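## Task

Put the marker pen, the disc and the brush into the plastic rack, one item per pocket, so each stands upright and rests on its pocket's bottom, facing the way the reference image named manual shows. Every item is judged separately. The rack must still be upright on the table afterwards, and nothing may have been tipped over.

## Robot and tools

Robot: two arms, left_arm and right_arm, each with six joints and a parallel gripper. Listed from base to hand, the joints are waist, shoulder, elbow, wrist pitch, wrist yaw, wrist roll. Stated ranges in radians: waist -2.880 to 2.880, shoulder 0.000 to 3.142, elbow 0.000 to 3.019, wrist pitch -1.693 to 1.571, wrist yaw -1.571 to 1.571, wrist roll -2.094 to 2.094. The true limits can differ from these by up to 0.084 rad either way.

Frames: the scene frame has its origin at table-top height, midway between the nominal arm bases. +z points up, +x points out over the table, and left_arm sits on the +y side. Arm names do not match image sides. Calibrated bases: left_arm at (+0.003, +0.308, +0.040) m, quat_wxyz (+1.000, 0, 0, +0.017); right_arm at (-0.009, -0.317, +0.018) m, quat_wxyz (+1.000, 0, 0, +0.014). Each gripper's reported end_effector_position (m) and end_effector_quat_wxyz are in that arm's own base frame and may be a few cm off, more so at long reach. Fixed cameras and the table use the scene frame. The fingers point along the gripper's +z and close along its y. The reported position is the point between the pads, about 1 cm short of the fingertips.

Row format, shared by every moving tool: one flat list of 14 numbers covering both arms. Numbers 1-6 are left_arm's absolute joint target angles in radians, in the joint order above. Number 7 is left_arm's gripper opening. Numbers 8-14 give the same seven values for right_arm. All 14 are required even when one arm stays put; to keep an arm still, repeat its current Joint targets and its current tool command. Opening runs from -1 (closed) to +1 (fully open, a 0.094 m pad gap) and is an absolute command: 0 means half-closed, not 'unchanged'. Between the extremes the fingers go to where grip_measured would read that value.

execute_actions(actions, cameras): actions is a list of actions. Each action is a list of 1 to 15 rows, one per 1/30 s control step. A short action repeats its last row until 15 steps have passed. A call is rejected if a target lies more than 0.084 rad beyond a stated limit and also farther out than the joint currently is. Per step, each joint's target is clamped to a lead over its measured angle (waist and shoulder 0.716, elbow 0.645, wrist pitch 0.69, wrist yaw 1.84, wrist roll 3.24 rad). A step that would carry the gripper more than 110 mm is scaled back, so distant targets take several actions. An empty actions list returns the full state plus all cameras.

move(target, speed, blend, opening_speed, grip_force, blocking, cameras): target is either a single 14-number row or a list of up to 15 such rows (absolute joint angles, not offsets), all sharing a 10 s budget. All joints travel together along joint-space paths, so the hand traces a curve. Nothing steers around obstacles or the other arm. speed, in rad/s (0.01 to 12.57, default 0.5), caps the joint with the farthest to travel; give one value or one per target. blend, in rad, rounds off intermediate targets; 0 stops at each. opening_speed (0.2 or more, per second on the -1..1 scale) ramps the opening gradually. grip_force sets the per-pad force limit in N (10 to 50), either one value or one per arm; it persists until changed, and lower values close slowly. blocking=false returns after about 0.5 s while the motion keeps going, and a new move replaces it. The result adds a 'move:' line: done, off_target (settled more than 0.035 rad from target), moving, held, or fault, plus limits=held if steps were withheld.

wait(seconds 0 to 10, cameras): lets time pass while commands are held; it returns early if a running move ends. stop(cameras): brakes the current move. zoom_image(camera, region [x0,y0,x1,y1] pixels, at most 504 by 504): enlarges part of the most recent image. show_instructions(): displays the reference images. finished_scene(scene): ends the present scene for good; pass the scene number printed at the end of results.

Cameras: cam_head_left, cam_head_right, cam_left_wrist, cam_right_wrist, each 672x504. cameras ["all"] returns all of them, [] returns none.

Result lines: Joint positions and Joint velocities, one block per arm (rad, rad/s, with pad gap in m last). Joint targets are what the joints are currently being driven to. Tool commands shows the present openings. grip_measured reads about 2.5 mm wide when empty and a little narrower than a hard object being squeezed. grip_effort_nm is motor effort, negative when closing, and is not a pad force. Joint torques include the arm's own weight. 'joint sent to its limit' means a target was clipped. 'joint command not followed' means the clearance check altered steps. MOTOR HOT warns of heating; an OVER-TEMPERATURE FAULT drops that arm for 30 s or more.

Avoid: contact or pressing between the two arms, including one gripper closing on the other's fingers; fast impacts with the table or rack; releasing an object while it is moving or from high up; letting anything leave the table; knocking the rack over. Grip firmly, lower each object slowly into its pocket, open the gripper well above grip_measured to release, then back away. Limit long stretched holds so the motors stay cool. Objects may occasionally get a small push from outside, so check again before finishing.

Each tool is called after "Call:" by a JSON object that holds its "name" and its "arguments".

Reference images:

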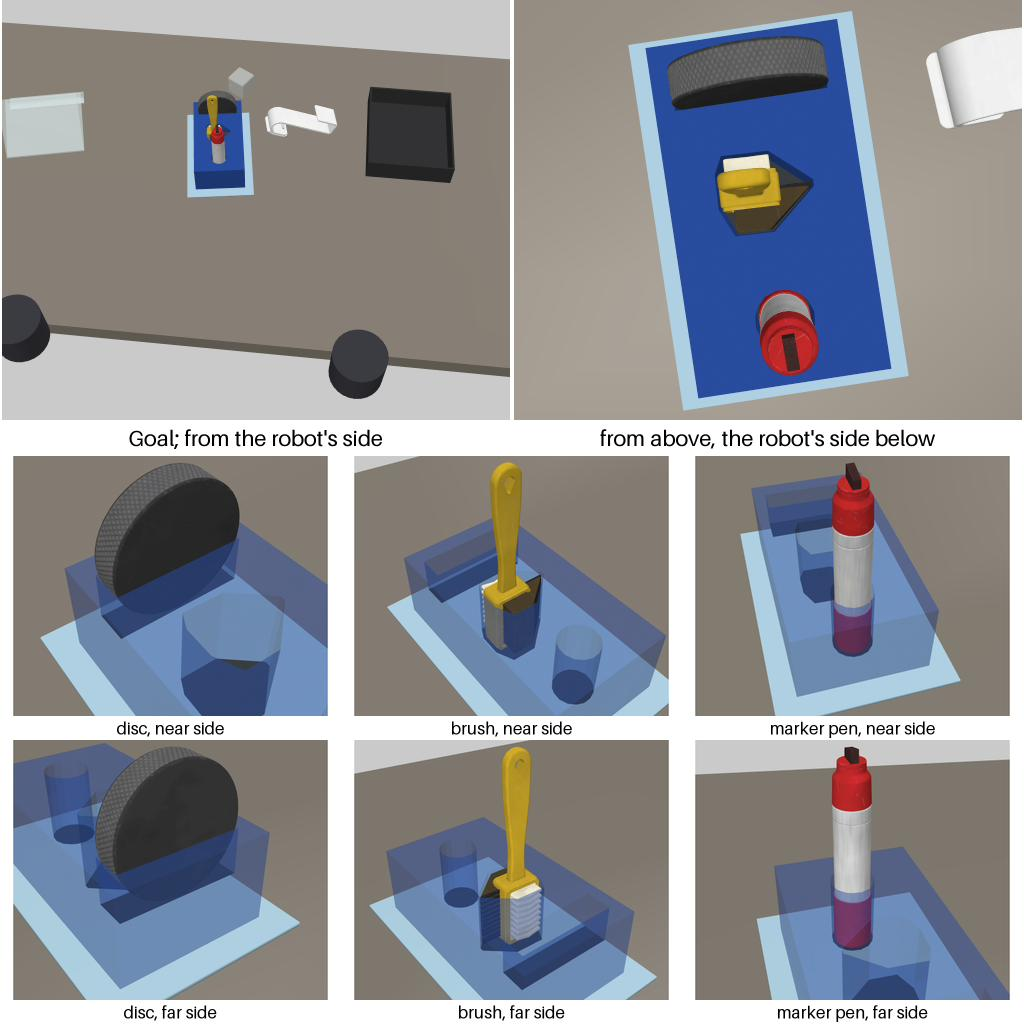

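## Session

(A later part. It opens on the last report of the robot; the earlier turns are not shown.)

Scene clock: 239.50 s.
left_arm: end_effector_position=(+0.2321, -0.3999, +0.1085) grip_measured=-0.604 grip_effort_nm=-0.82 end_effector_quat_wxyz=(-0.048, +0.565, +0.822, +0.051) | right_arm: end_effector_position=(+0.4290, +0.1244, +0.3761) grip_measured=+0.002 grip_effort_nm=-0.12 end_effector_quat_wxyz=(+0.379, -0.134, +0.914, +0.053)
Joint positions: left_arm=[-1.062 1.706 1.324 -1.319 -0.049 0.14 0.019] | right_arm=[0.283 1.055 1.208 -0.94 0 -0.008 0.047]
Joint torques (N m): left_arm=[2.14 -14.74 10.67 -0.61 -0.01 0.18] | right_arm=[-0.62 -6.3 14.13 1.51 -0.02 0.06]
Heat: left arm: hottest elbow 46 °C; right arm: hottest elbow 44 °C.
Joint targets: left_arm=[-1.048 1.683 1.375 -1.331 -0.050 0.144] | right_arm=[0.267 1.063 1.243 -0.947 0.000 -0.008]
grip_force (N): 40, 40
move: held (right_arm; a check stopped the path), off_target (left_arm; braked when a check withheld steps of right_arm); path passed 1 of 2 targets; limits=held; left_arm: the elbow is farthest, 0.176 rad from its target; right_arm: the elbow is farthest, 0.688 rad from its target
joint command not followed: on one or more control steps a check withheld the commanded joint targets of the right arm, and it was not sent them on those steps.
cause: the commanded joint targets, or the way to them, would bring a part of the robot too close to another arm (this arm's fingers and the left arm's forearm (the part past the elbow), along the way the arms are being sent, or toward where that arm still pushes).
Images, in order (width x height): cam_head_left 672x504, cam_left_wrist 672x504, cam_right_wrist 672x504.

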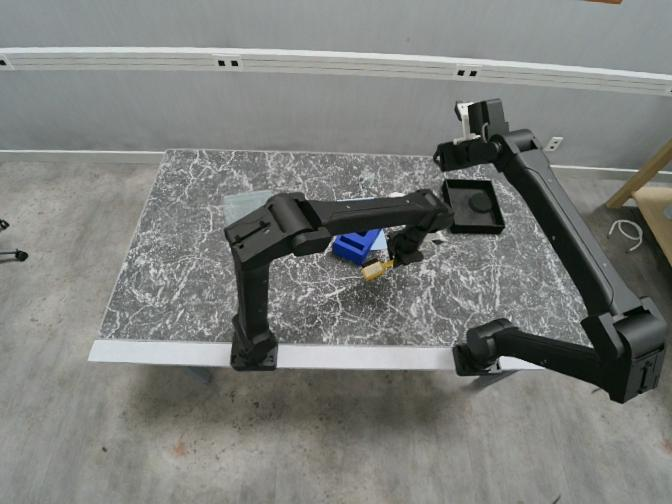

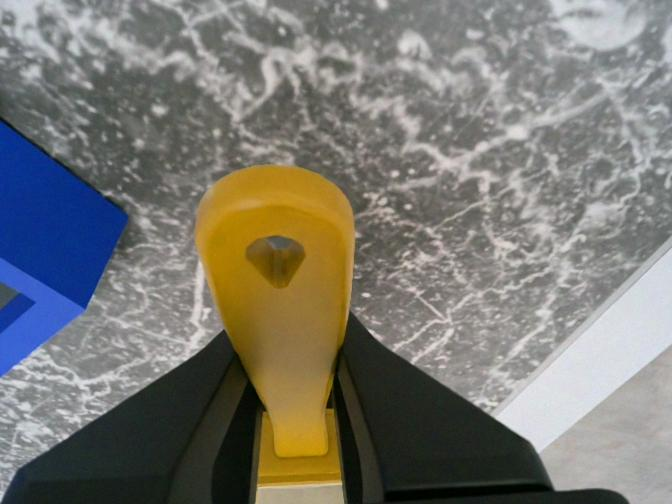

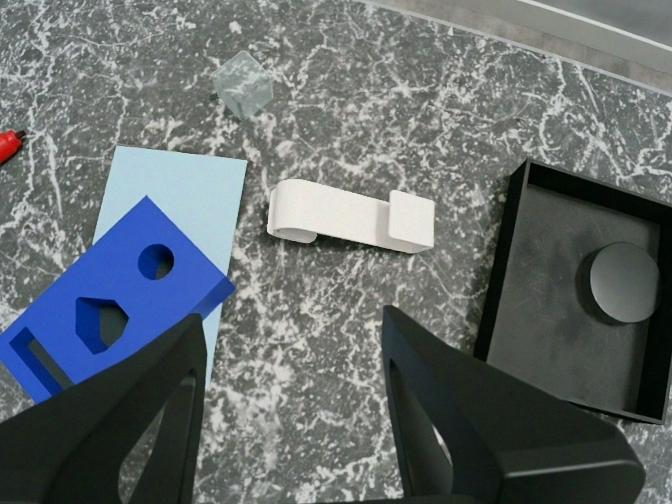

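Call:
{"name": "move", "arguments": {"target": [[-0.9,1.2,1.1,-0.5,-0.1,0,-0.95,0.283,1.055,1.208,-0.94,0,-0.008,0.0],[-0.747,1.361,0.62,0.40,-0.233,-0.086,-0.95,0.283,1.055,1.208,-0.94,0,-0.008,0.0]], "speed": 0.6, "blend": [0.15,0], "cameras": ["all"]}}

Call:
{"name": "zoom_image", "arguments": {"camera": "cam_right_wrist", "region": [0, 130, 250, 420]}}

Call:
{"name": "zoom_image", "arguments": {"camera": "cam_head_left", "region": [310, 170, 410, 290]}}

Scene clock: 272.60 s.
left_arm: end_effector_position=(+0.4016, -0.3279, +0.1675) grip_measured=-0.604 grip_effort_nm=-0.82 end_effector_quat_wxyz=(+0.551, +0.216, +0.794, -0.140) | right_arm: end_effector_position=(+0.4288, +0.1247, +0.3777) grip_measured=+0.002 grip_effort_nm=-0.11 end_effector_quat_wxyz=(+0.381, -0.133, +0.914, +0.055)
Joint positions: left_arm=[-0.761 1.361 0.615 0.375 -0.231 -0.071 0.019] | right_arm=[0.283 1.052 1.208 -0.937 -0.003 -0.004 0.047]
Joint torques (N m): left_arm=[2.02 -7.41 7.27 2.81 -0.1 -0.03] | right_arm=[1.08 -5.95 11.1 1.61 0.03 0]
Heat: left arm: hottest elbow 47 °C; right arm: hottest elbow 47 °C.
Joint targets: left_arm=[-0.747 1.361 0.620 0.400 -0.233 -0.086] | right_arm=[0.283 1.055 1.208 -0.940 0.000 -0.008]
grip_force (N): 40, 40
move: done

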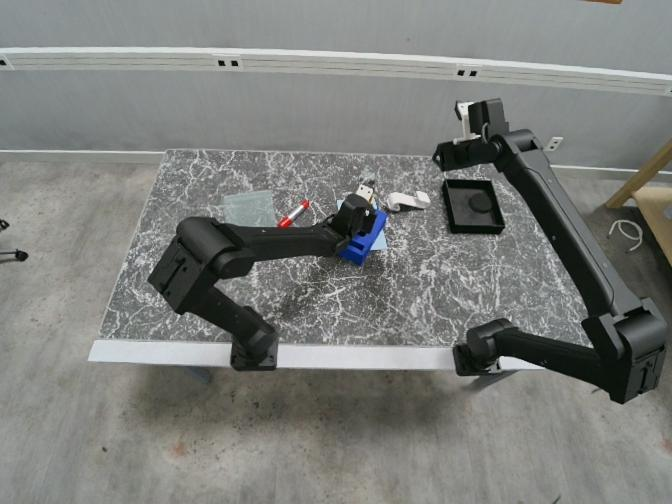

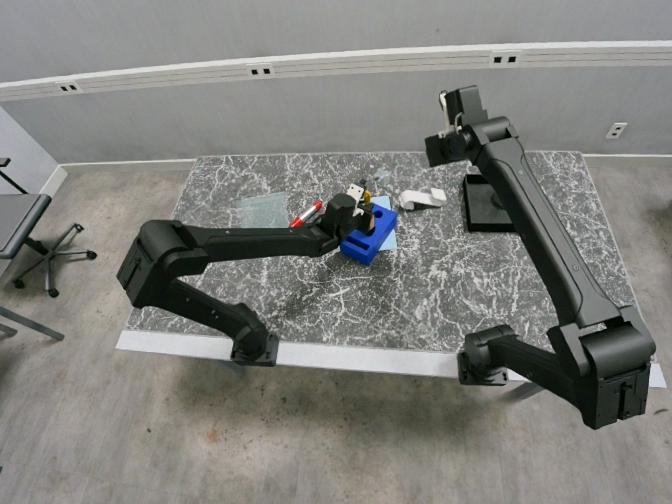

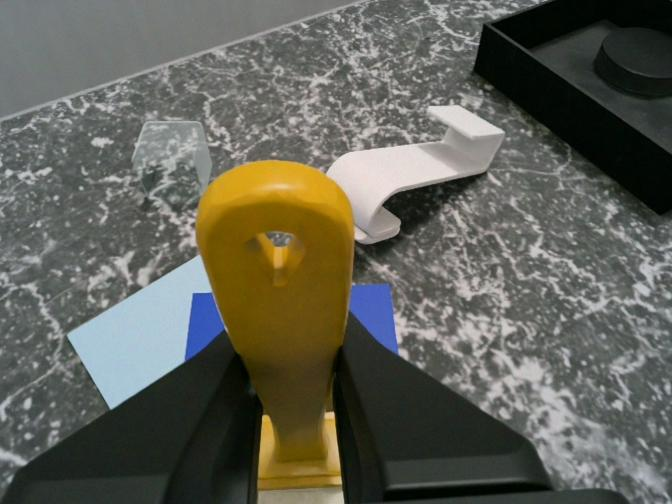

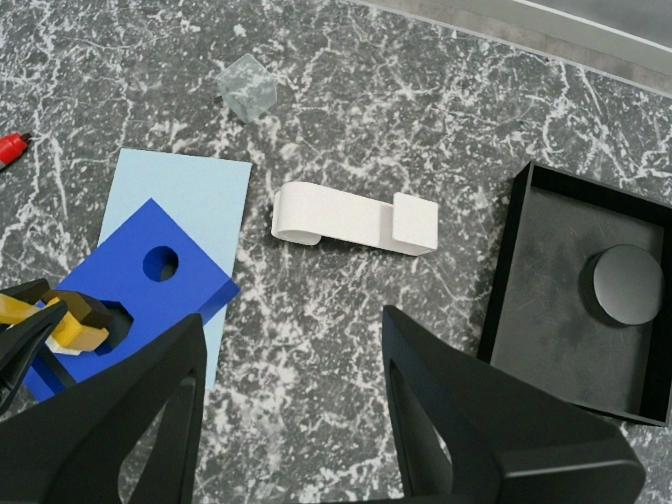

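Scaled by 1.738 from the camera's 672x504 image, which has a finer 960x720 frame.

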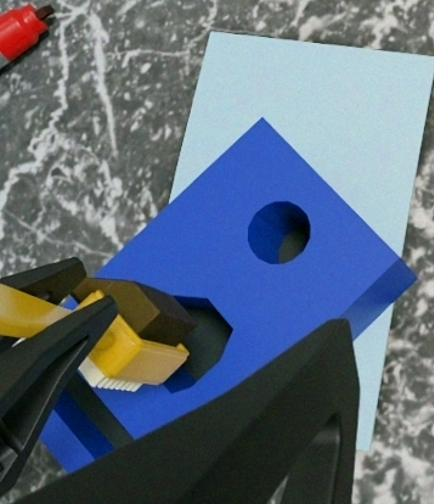

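Scaled by 4.200 from the camera's 672x504 image, which has a finer 960x720 frame.

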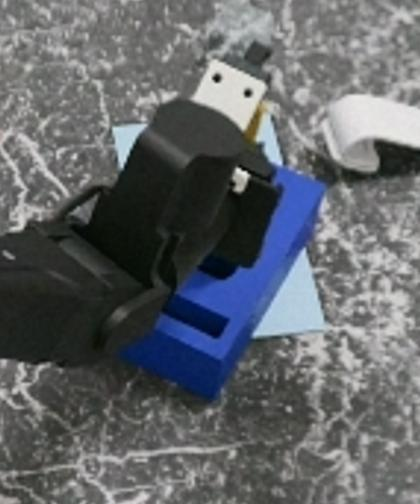

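Call:
{"name": "move", "arguments": {"target": [-0.743,1.418,0.588,0.492,-0.241,-0.1,-0.95,0.283,1.055,1.208,-0.94,0,-0.008,0.0], "speed": 0.2, "cameras": ["cam_left_wrist","cam_right_wrist"]}}

Call:
{"name": "zoom_image", "arguments": {"camera": "cam_right_wrist", "region": [0, 230, 180, 400]}}

Scene clock: 287.30 s.
left_arm: end_effector_position=(+0.4020, -0.3246, +0.1450) grip_measured=-0.604 grip_effort_nm=-0.82 end_effector_quat_wxyz=(+0.553, +0.206, +0.795, -0.140) | right_arm: end_effector_position=(+0.4288, +0.1247, +0.3777) grip_measured=+0.002 grip_effort_nm=-0.11 end_effector_quat_wxyz=(+0.381, -0.133, +0.914, +0.055)
Joint positions: left_arm=[-0.758 1.418 0.585 0.466 -0.239 -0.085 0.019] | right_arm=[0.283 1.052 1.208 -0.937 -0.003 -0.004 0.047]
Joint torques (N m): left_arm=[2.26 -7.53 6.76 2.82 -0.11 -0.05] | right_arm=[0.38 -6.07 10.96 1.65 0.06 0.06]
Heat: left arm: hottest elbow 46 °C; right arm: hottest elbow 47 °C.
Joint targets: left_arm=[-0.743 1.418 0.588 0.492 -0.241 -0.100] | right_arm=[0.283 1.055 1.208 -0.940 0.000 -0.008]
grip_force (N): 40, 40
move: done
Images, in order (width x height): cam_left_wrist 672x504, cam_right_wrist 672x504.

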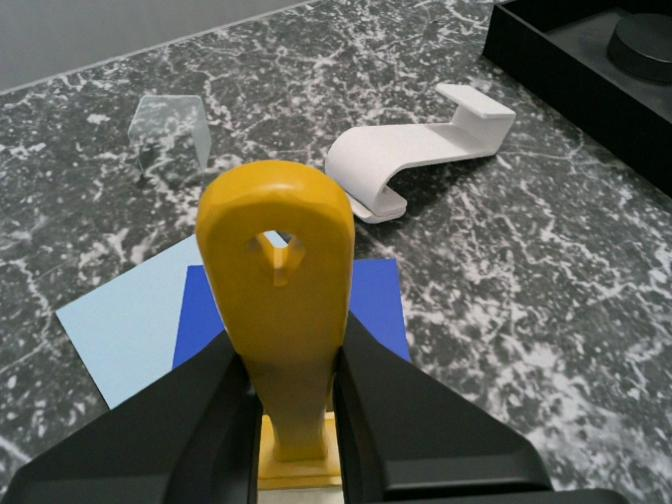

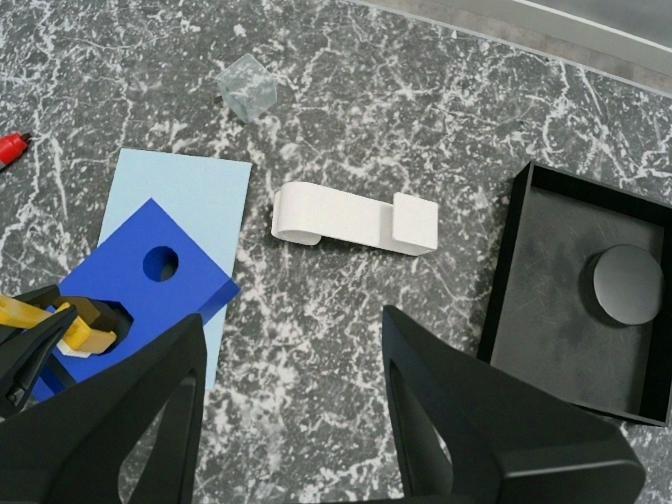

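Scaled by 2.800 from the camera's 672x504 image, which has a finer 960x720 frame.

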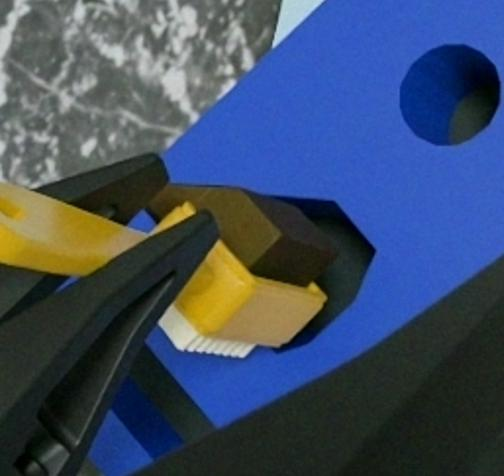

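Call:
{"name": "zoom_image", "arguments": {"camera": "cam_left_wrist", "region": [180, 300, 420, 504]}}

Call:
{"name": "zoom_image", "arguments": {"camera": "cam_right_wrist", "region": [40, 280, 150, 370]}}

Scaled by 2.100 from the camera's 672x504 image, which has a finer 960x720 frame.

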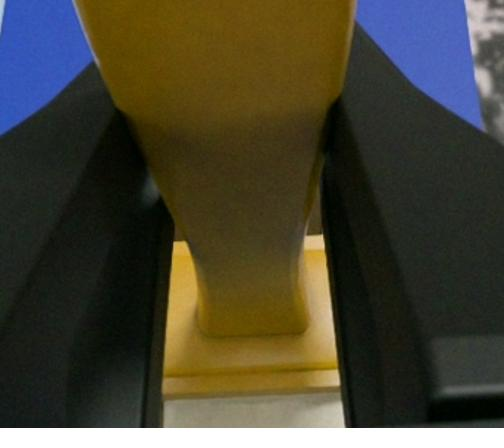

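Scaled by 4.582 from the camera's 672x504 image, which has a finer 960x720 frame.

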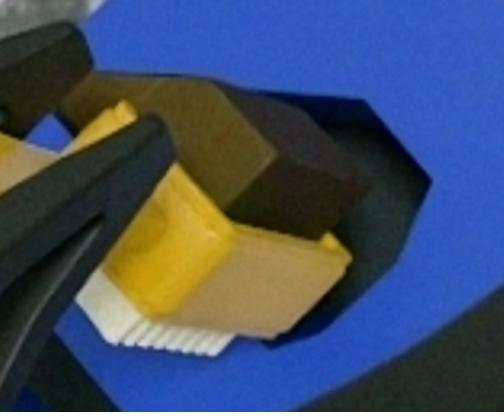

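Call:
{"name": "move", "arguments": {"target": [-0.70,1.436,0.566,0.545,-0.131,-0.062,-0.95,0.283,1.055,1.208,-0.94,0,-0.008,0.0], "speed": 0.15, "cameras": ["cam_left_wrist","cam_right_wrist"]}}

Call:
{"name": "zoom_image", "arguments": {"camera": "cam_right_wrist", "region": [40, 280, 150, 370]}}

Call:
{"name": "zoom_image", "arguments": {"camera": "cam_left_wrist", "region": [150, 230, 450, 504]}}

Scene clock: 315.30 s.
left_arm: end_effector_position=(+0.4042, -0.3207, +0.1392) grip_measured=-0.604 grip_effort_nm=-0.82 end_effector_quat_wxyz=(+0.549, +0.220, +0.788, -0.171) | right_arm: end_effector_position=(+0.4288, +0.1247, +0.3777) grip_measured=+0.002 grip_effort_nm=-0.11 end_effector_quat_wxyz=(+0.381, -0.133, +0.914, +0.055)
Joint positions: left_arm=[-0.715 1.432 0.564 0.519 -0.133 -0.077 0.019] | right_arm=[0.283 1.052 1.208 -0.937 -0.003 -0.004 0.047]
Joint torques (N m): left_arm=[2.2 -7.3 6.45 2.85 0.1 0.29] | right_arm=[0.91 -6.42 11.07 1.59 0.05 0.04]
Heat: left arm: hottest elbow 42 °C; right arm: hottest elbow 46 °C.
Joint targets: left_arm=[-0.700 1.436 0.566 0.545 -0.131 -0.062] | right_arm=[0.283 1.055 1.208 -0.940 0.000 -0.008]
grip_force (N): 40, 40
move: done
Images, in order (width x height): cam_left_wrist 672x504, cam_right_wrist 672x504.

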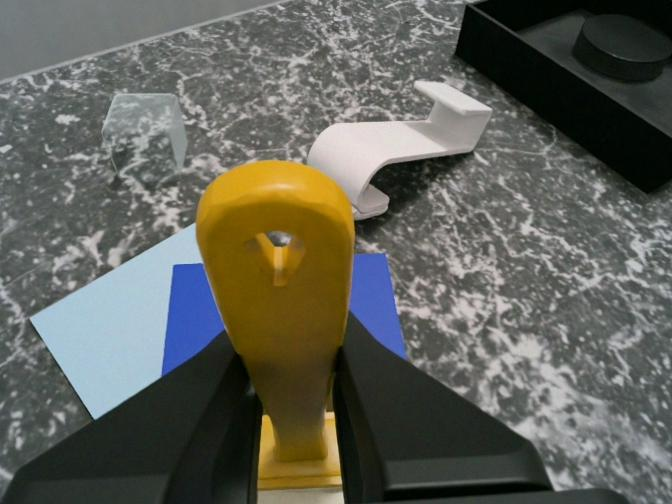

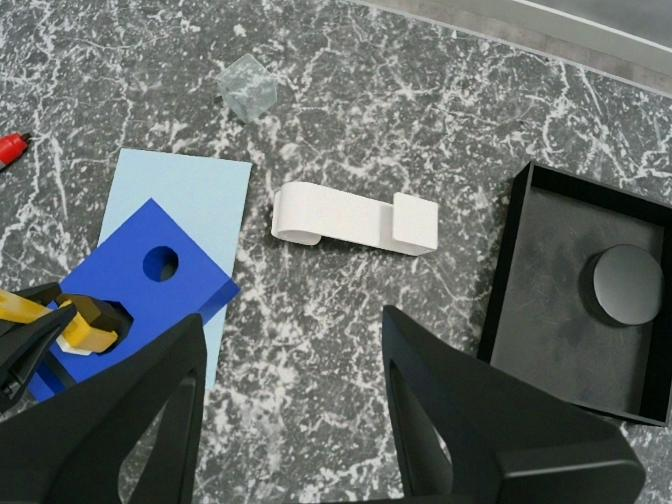

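Scaled by 4.582 from the camera's 672x504 image, which has a finer 960x720 frame.

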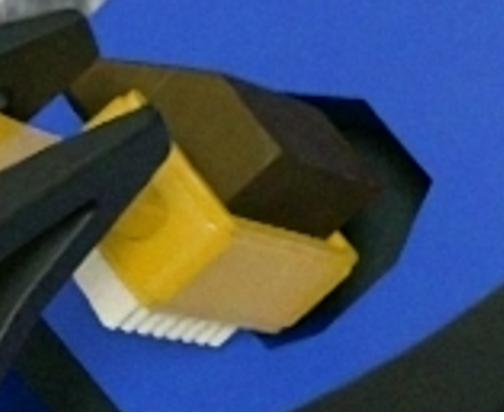

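Scaled by 1.680 from the camera's 672x504 image, which has a finer 960x720 frame.

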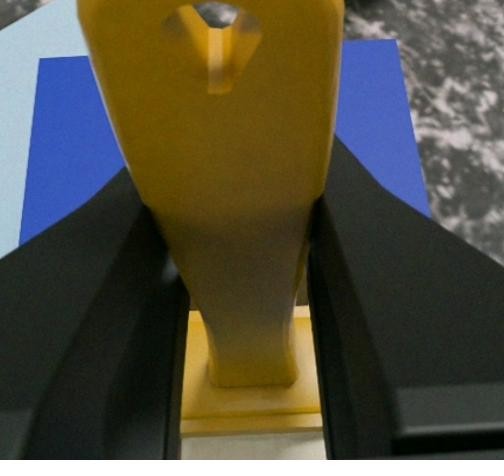

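Call:
{"name": "move", "arguments": {"target": [-0.698,1.481,0.565,0.587,-0.129,-0.062,-0.95,0.283,1.055,1.208,-0.94,0,-0.008,0.0], "speed": 0.12, "cameras": ["cam_left_wrist","cam_right_wrist"]}}

Call:
{"name": "zoom_image", "arguments": {"camera": "cam_right_wrist", "region": [40, 280, 150, 370]}}

Scene clock: 326.87 s.
left_arm: end_effector_position=(+0.4075, -0.3236, +0.1336) grip_measured=-0.604 grip_effort_nm=-0.82 end_effector_quat_wxyz=(+0.555, +0.220, +0.783, -0.173) | right_arm: end_effector_position=(+0.4288, +0.1247, +0.3777) grip_measured=+0.002 grip_effort_nm=-0.11 end_effector_quat_wxyz=(+0.381, -0.133, +0.914, +0.055)
Joint positions: left_arm=[-0.714 1.467 0.564 0.57 -0.131 -0.073 0.019] | right_arm=[0.283 1.052 1.208 -0.937 -0.003 -0.004 0.047]
Joint torques (N m): left_arm=[2.43 -6.59 6.2 2.52 0.11 0.26] | right_arm=[0.62 -6.07 11.25 1.72 0.07 0.04]
Heat: left arm: hottest elbow 42 °C; right arm: hottest elbow 46 °C.
Joint targets: left_arm=[-0.698 1.481 0.565 0.587 -0.129 -0.062] | right_arm=[0.283 1.055 1.208 -0.940 0.000 -0.008]
grip_force (N): 40, 40
move: done
Images, in order (width x height): cam_left_wrist 672x504, cam_right_wrist 672x504.

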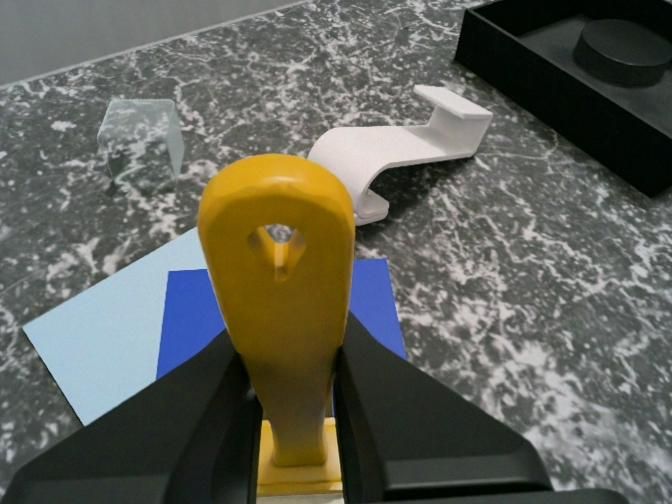

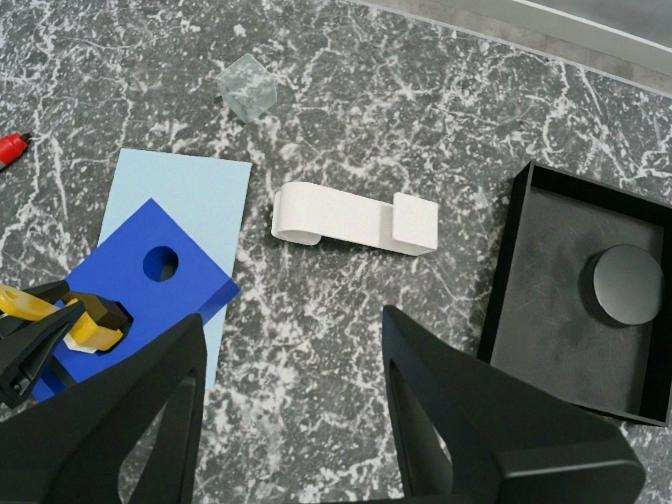

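Scaled by 4.582 from the camera's 672x504 image, which has a finer 960x720 frame.

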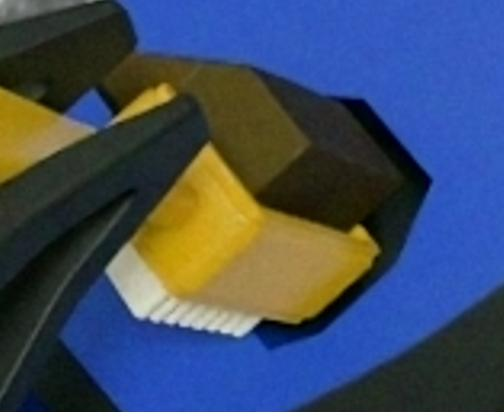

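Call:
{"name": "move", "arguments": {"target": [-0.701,1.502,0.566,0.586,-0.133,-0.062,-0.95,0.283,1.055,1.208,-0.94,0,-0.008,0.0], "speed": 0.1, "cameras": ["cam_left_wrist","cam_right_wrist"]}}

Call:
{"name": "zoom_image", "arguments": {"camera": "cam_right_wrist", "region": [40, 280, 150, 370]}}

Scene clock: 334.60 s.
left_arm: end_effector_position=(+0.4083, -0.3242, +0.1327) grip_measured=-0.604 grip_effort_nm=-0.82 end_effector_quat_wxyz=(+0.557, +0.220, +0.782, -0.173) | right_arm: end_effector_position=(+0.4288, +0.1247, +0.3777) grip_measured=+0.002 grip_effort_nm=-0.11 end_effector_quat_wxyz=(+0.381, -0.133, +0.914, +0.055)
Joint positions: left_arm=[-0.714 1.475 0.564 0.582 -0.131 -0.071 0.019] | right_arm=[0.283 1.052 1.208 -0.937 -0.003 -0.004 0.047]
Joint torques (N m): left_arm=[2.26 -5.6 6.22 1.95 -0.05 0.23] | right_arm=[0.56 -6.42 11.1 1.66 0.07 0.06]
Heat: left arm: hottest elbow 41 °C; right arm: hottest elbow 45 °C.
Joint targets: left_arm=[-0.701 1.502 0.566 0.586 -0.133 -0.062] | right_arm=[0.283 1.055 1.208 -0.940 0.000 -0.008]
grip_force (N): 40, 40
move: done
Images, in order (width x height): cam_left_wrist 672x504, cam_right_wrist 672x504.

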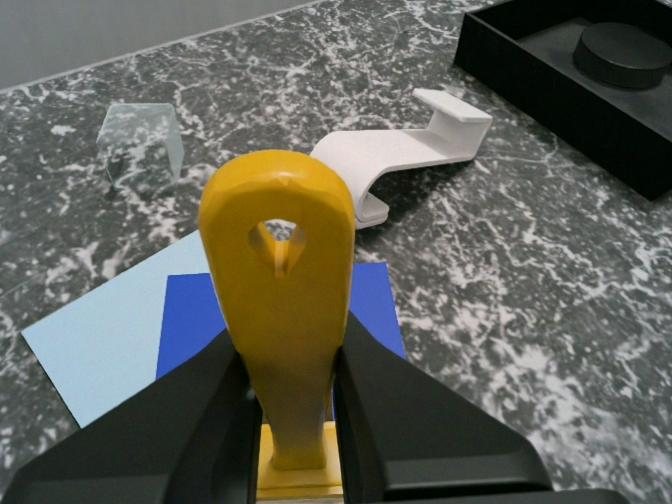

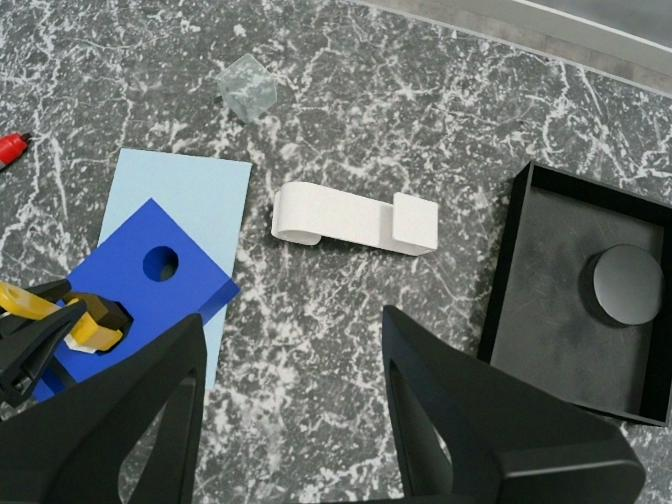

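Scaled by 4.582 from the camera's 672x504 image, which has a finer 960x720 frame.

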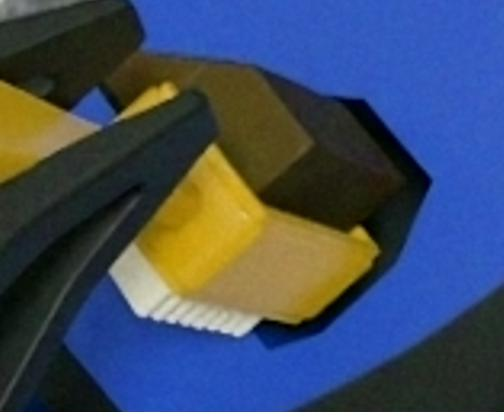

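Call:
{"name": "move", "arguments": {"target": [-0.735,1.442,0.585,0.535,-0.14,-0.062,-0.95,0.283,1.055,1.208,-0.94,0,-0.008,0.0], "speed": 0.12, "cameras": ["cam_right_wrist"]}}

Call:
{"name": "zoom_image", "arguments": {"camera": "cam_right_wrist", "region": [40, 280, 150, 370]}}

Scene clock: 342.00 s.
left_arm: end_effector_position=(+0.4050, -0.3233, +0.1335) grip_measured=-0.604 grip_effort_nm=-0.82 end_effector_quat_wxyz=(+0.551, +0.222, +0.787, -0.168) | right_arm: end_effector_position=(+0.4288, +0.1247, +0.3777) grip_measured=+0.002 grip_effort_nm=-0.11 end_effector_quat_wxyz=(+0.381, -0.133, +0.914, +0.055)
Joint positions: left_arm=[-0.719 1.456 0.564 0.546 -0.139 -0.071 0.019] | right_arm=[0.283 1.052 1.208 -0.937 -0.003 -0.004 0.047]
Joint torques (N m): left_arm=[-0.38 -8.53 7.66 1.36 -0.03 0.22] | right_arm=[0.85 -6.53 11.23 1.69 0.07 0.03]
Heat: left arm: hottest elbow 41 °C; right arm: hottest elbow 45 °C.
Joint targets: left_arm=[-0.735 1.442 0.585 0.535 -0.140 -0.062] | right_arm=[0.283 1.055 1.208 -0.940 0.000 -0.008]
grip_force (N): 40, 40
move: done
Images, in order (width x height): cam_right_wrist 672x504.

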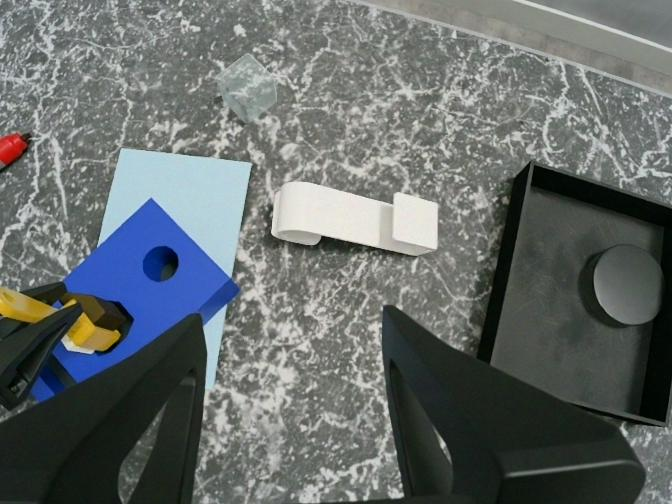

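Scaled by 4.582 from the camera's 672x504 image, which has a finer 960x720 frame.

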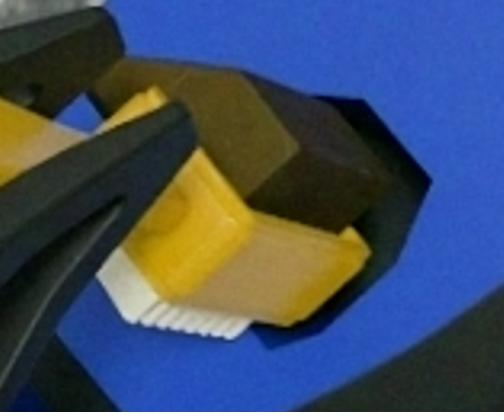

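Call:
{"name": "move", "arguments": {"target": [[-0.733,1.43,0.62,0.52,-0.142,-0.062,-0.95,0.283,1.055,1.208,-0.94,0,-0.008,0.0],[-0.74,1.452,0.576,0.545,-0.142,-0.062,-0.95,0.283,1.055,1.208,-0.94,0,-0.008,0.0]], "speed": 0.15, "cameras": ["cam_right_wrist"]}}

Call:
{"name": "zoom_image", "arguments": {"camera": "cam_right_wrist", "region": [40, 280, 150, 370]}}

Scene clock: 349.80 s.
left_arm: end_effector_position=(+0.4041, -0.3264, +0.1360) grip_measured=-0.604 grip_effort_nm=-0.82 end_effector_quat_wxyz=(+0.549, +0.225, +0.787, -0.169) | right_arm: end_effector_position=(+0.4288, +0.1247, +0.3777) grip_measured=+0.002 grip_effort_nm=-0.11 end_effector_quat_wxyz=(+0.381, -0.133, +0.914, +0.055)
Joint positions: left_arm=[-0.725 1.449 0.572 0.526 -0.14 -0.071 0.019] | right_arm=[0.283 1.052 1.208 -0.937 -0.003 -0.004 0.047]
Joint torques (N m): left_arm=[-0.15 -7.59 6.56 2.59 -0.06 0.22] | right_arm=[0.62 -6.65 11.23 1.7 0.08 0.03]
Heat: left arm: hottest elbow 41 °C; right arm: hottest elbow 45 °C.
Joint targets: left_arm=[-0.740 1.452 0.576 0.545 -0.142 -0.062] | right_arm=[0.283 1.055 1.208 -0.940 0.000 -0.008]
grip_force (N): 40, 40
move: done
Images, in order (width x height): cam_right_wrist 672x504.

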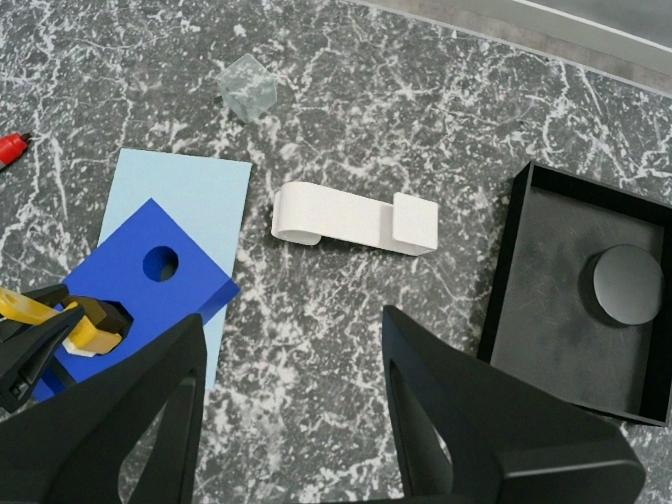

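Scaled by 4.582 from the camera's 672x504 image, which has a finer 960x720 frame.

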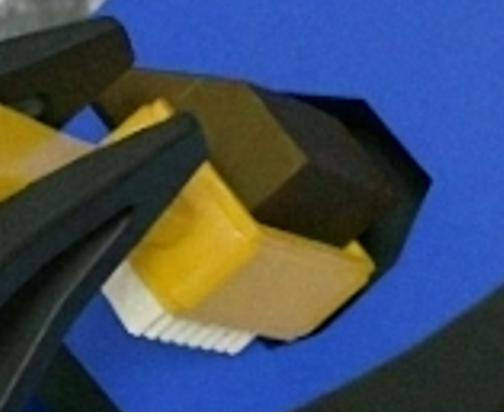

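Call:
{"name": "move", "arguments": {"target": [[-0.737,1.477,0.579,0.582,-0.14,-0.066,-0.95,0.283,1.055,1.208,-0.94,0,-0.008,0.0]], "speed": 0.12, "cameras": ["cam_right_wrist"]}}

Call:
{"name": "zoom_image", "arguments": {"camera": "cam_right_wrist", "region": [40, 280, 150, 370]}}

Scene clock: 357.70 s.
left_arm: end_effector_position=(+0.4060, -0.3281, +0.1305) grip_measured=-0.604 grip_effort_nm=-0.82 end_effector_quat_wxyz=(+0.551, +0.224, +0.786, -0.169) | right_arm: end_effector_position=(+0.4288, +0.1247, +0.3777) grip_measured=+0.002 grip_effort_nm=-0.11 end_effector_quat_wxyz=(+0.381, -0.133, +0.914, +0.055)
Joint positions: left_arm=[-0.725 1.474 0.572 0.556 -0.14 -0.071 0.019] | right_arm=[0.283 1.052 1.208 -0.937 -0.003 -0.004 0.047]
Joint torques (N m): left_arm=[0.03 -7.82 6.65 2.86 0.03 0.17] | right_arm=[1.14 -6.48 11.14 1.74 0.06 0.02]
Heat: left arm: hottest elbow 41 °C; right arm: hottest elbow 45 °C.
Joint targets: left_arm=[-0.737 1.477 0.579 0.582 -0.140 -0.066] | right_arm=[0.283 1.055 1.208 -0.940 0.000 -0.008]
grip_force (N): 40, 40
move: done
Images, in order (width x height): cam_right_wrist 672x504.

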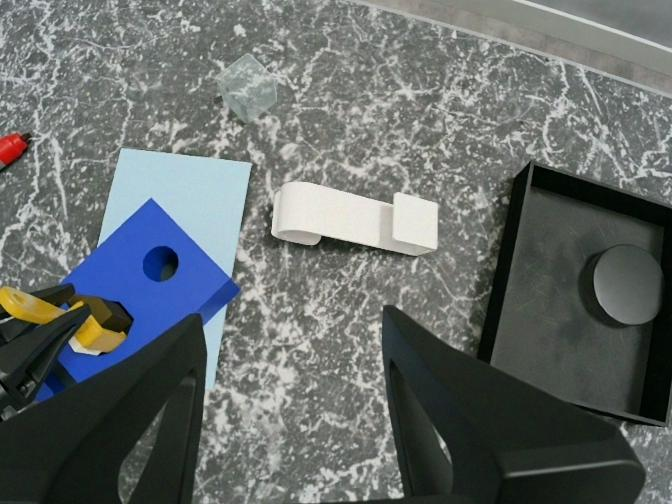

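Scaled by 4.582 from the camera's 672x504 image, which has a finer 960x720 frame.

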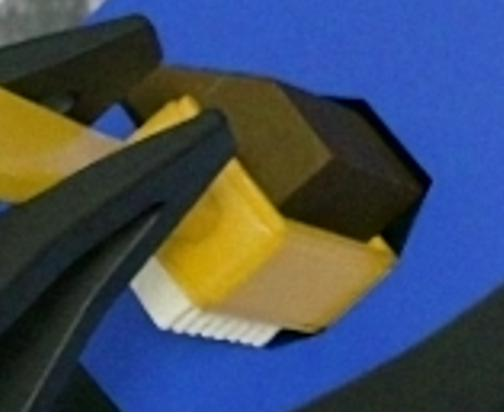

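Call:
{"name": "move", "arguments": {"target": [[-0.709,1.514,0.562,0.638,-0.14,-0.066,-0.95,0.283,1.055,1.208,-0.94,0,-0.008,0.0]], "speed": 0.1, "cameras": ["cam_right_wrist","cam_left_wrist"]}}

Call:
{"name": "zoom_image", "arguments": {"camera": "cam_right_wrist", "region": [40, 280, 150, 370]}}

Scene clock: 364.93 s.
left_arm: end_effector_position=(+0.4068, -0.3272, +0.1197) grip_measured=-0.604 grip_effort_nm=-0.82 end_effector_quat_wxyz=(+0.554, +0.223, +0.784, -0.170) | right_arm: end_effector_position=(+0.4288, +0.1247, +0.3777) grip_measured=+0.002 grip_effort_nm=-0.11 end_effector_quat_wxyz=(+0.381, -0.133, +0.914, +0.055)
Joint positions: left_arm=[-0.723 1.511 0.561 0.612 -0.14 -0.071 0.019] | right_arm=[0.283 1.052 1.208 -0.937 -0.003 -0.004 0.047]
Joint torques (N m): left_arm=[2.26 -7.88 5.96 2.84 0.03 0.18] | right_arm=[0.56 -6.48 11.19 1.77 0.07 0.04]
Heat: left arm: hottest elbow 41 °C; right arm: hottest elbow 45 °C.
Joint targets: left_arm=[-0.709 1.514 0.562 0.638 -0.140 -0.066] | right_arm=[0.283 1.055 1.208 -0.940 0.000 -0.008]
grip_force (N): 40, 40
move: done
Images, in order (width x height): cam_left_wrist 672x504, cam_right_wrist 672x504.

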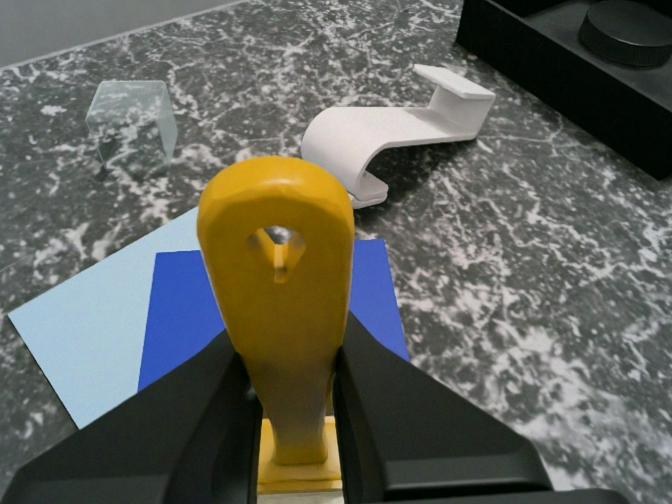

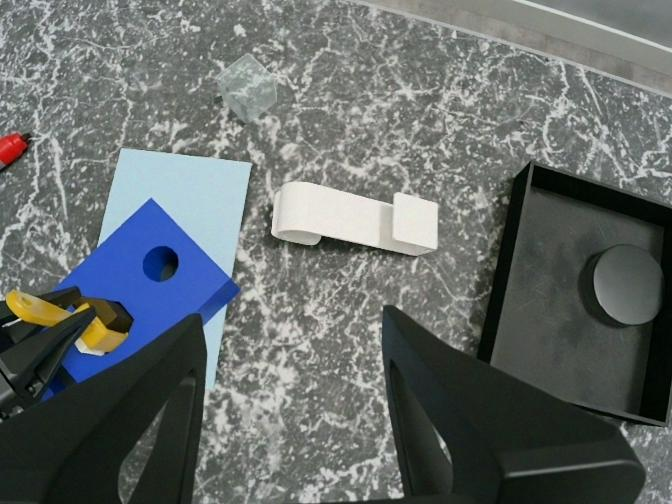

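Scaled by 4.582 from the camera's 672x504 image, which has a finer 960x720 frame.

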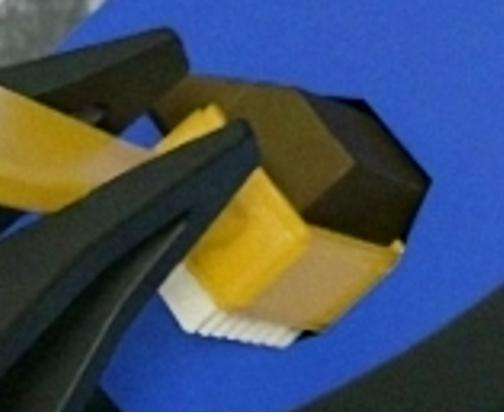

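Call:
{"name": "move", "arguments": {"target": [[-0.709,1.564,0.549,0.70,-0.14,-0.066,-0.95,0.283,1.055,1.208,-0.94,0,-0.008,0.0]], "speed": 0.1, "cameras": ["cam_right_wrist","cam_left_wrist"]}}

Call:
{"name": "zoom_image", "arguments": {"camera": "cam_right_wrist", "region": [40, 280, 150, 370]}}

Scene clock: 369.80 s.
left_arm: end_effector_position=(+0.4065, -0.3269, +0.1045) grip_measured=-0.604 grip_effort_nm=-0.82 end_effector_quat_wxyz=(+0.554, +0.222, +0.784, -0.170) | right_arm: end_effector_position=(+0.4288, +0.1247, +0.3777) grip_measured=+0.002 grip_effort_nm=-0.11 end_effector_quat_wxyz=(+0.381, -0.133, +0.914, +0.055)
Joint positions: left_arm=[-0.723 1.561 0.549 0.675 -0.14 -0.071 0.019] | right_arm=[0.283 1.052 1.208 -0.937 -0.003 -0.004 0.047]
Joint torques (N m): left_arm=[2.14 -8.06 5.48 2.84 0.03 0.18] | right_arm=[1.08 -5.71 11.17 1.62 0.07 0.04]
Heat: left arm: hottest elbow 41 °C; right arm: hottest elbow 45 °C.
Joint targets: left_arm=[-0.709 1.564 0.549 0.700 -0.140 -0.066] | right_arm=[0.283 1.055 1.208 -0.940 0.000 -0.008]
grip_force (N): 40, 40
move: done
Images, in order (width x height): cam_left_wrist 672x504, cam_right_wrist 672x504.

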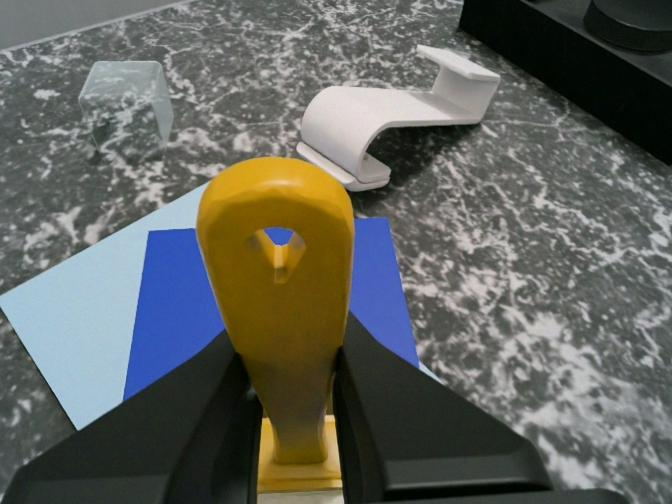

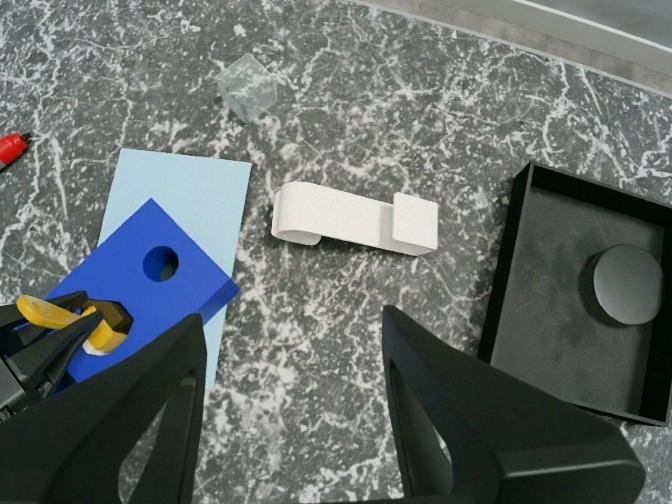

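Scaled by 4.582 from the camera's 672x504 image, which has a finer 960x720 frame.

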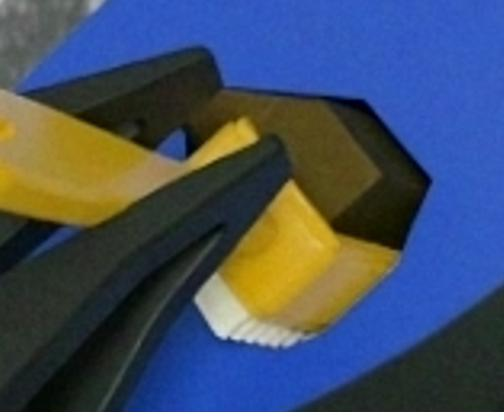

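Call:
{"name": "move", "arguments": {"target": [[-0.709,1.613,0.541,0.758,-0.14,-0.066,-0.95,0.283,1.055,1.208,-0.94,0,-0.008,0.0]], "speed": 0.1, "cameras": ["cam_right_wrist","cam_left_wrist"]}}

Call:
{"name": "zoom_image", "arguments": {"camera": "cam_right_wrist", "region": [40, 280, 150, 370]}}

Scene clock: 375.30 s.
left_arm: end_effector_position=(+0.4066, -0.3270, +0.0906) grip_measured=-0.604 grip_effort_nm=-0.82 end_effector_quat_wxyz=(+0.555, +0.222, +0.783, -0.171) | right_arm: end_effector_position=(+0.4288, +0.1247, +0.3777) grip_measured=+0.002 grip_effort_nm=-0.12 end_effector_quat_wxyz=(+0.381, -0.133, +0.914, +0.055)
Joint positions: left_arm=[-0.723 1.609 0.542 0.733 -0.14 -0.071 0.019] | right_arm=[0.283 1.052 1.208 -0.937 -0.003 -0.004 0.047]
Joint torques (N m): left_arm=[2.14 -8.23 5.08 2.81 0.03 0.17] | right_arm=[0.85 -7 11.15 1.7 0.04 0.01]
Heat: left arm: hottest elbow 41 °C; right arm: hottest elbow 45 °C.
Joint targets: left_arm=[-0.709 1.613 0.541 0.758 -0.140 -0.066] | right_arm=[0.283 1.055 1.208 -0.940 0.000 -0.008]
grip_force (N): 40, 40
move: done
Images, in order (width x height): cam_left_wrist 672x504, cam_right_wrist 672x504.

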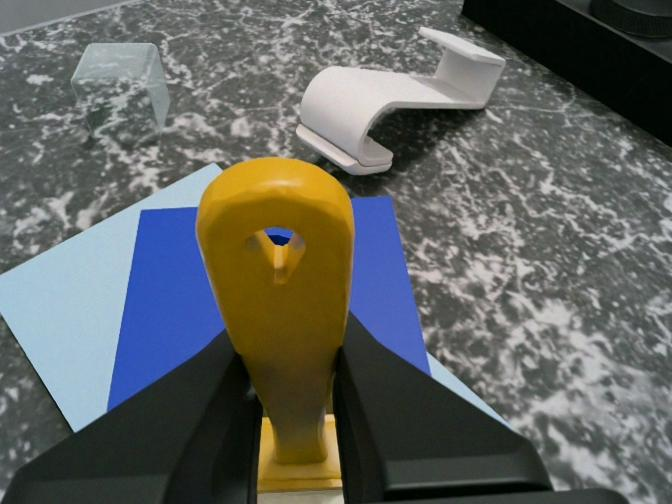

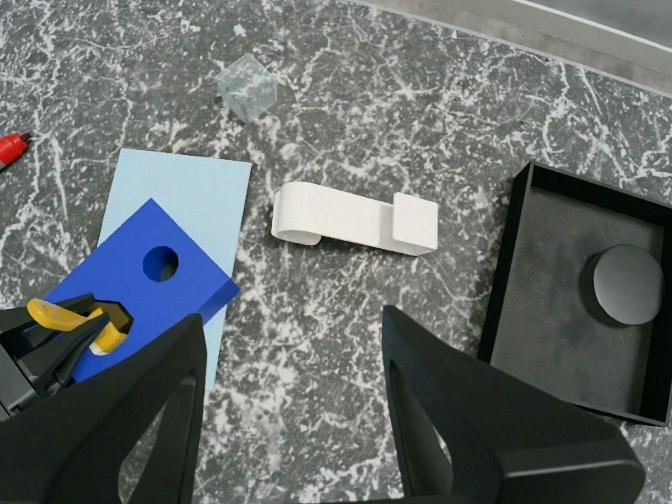

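Scaled by 4.582 from the camera's 672x504 image, which has a finer 960x720 frame.

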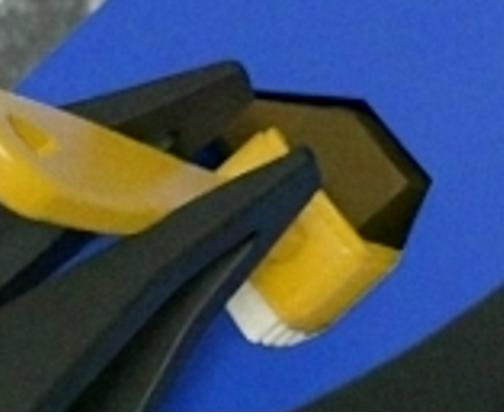

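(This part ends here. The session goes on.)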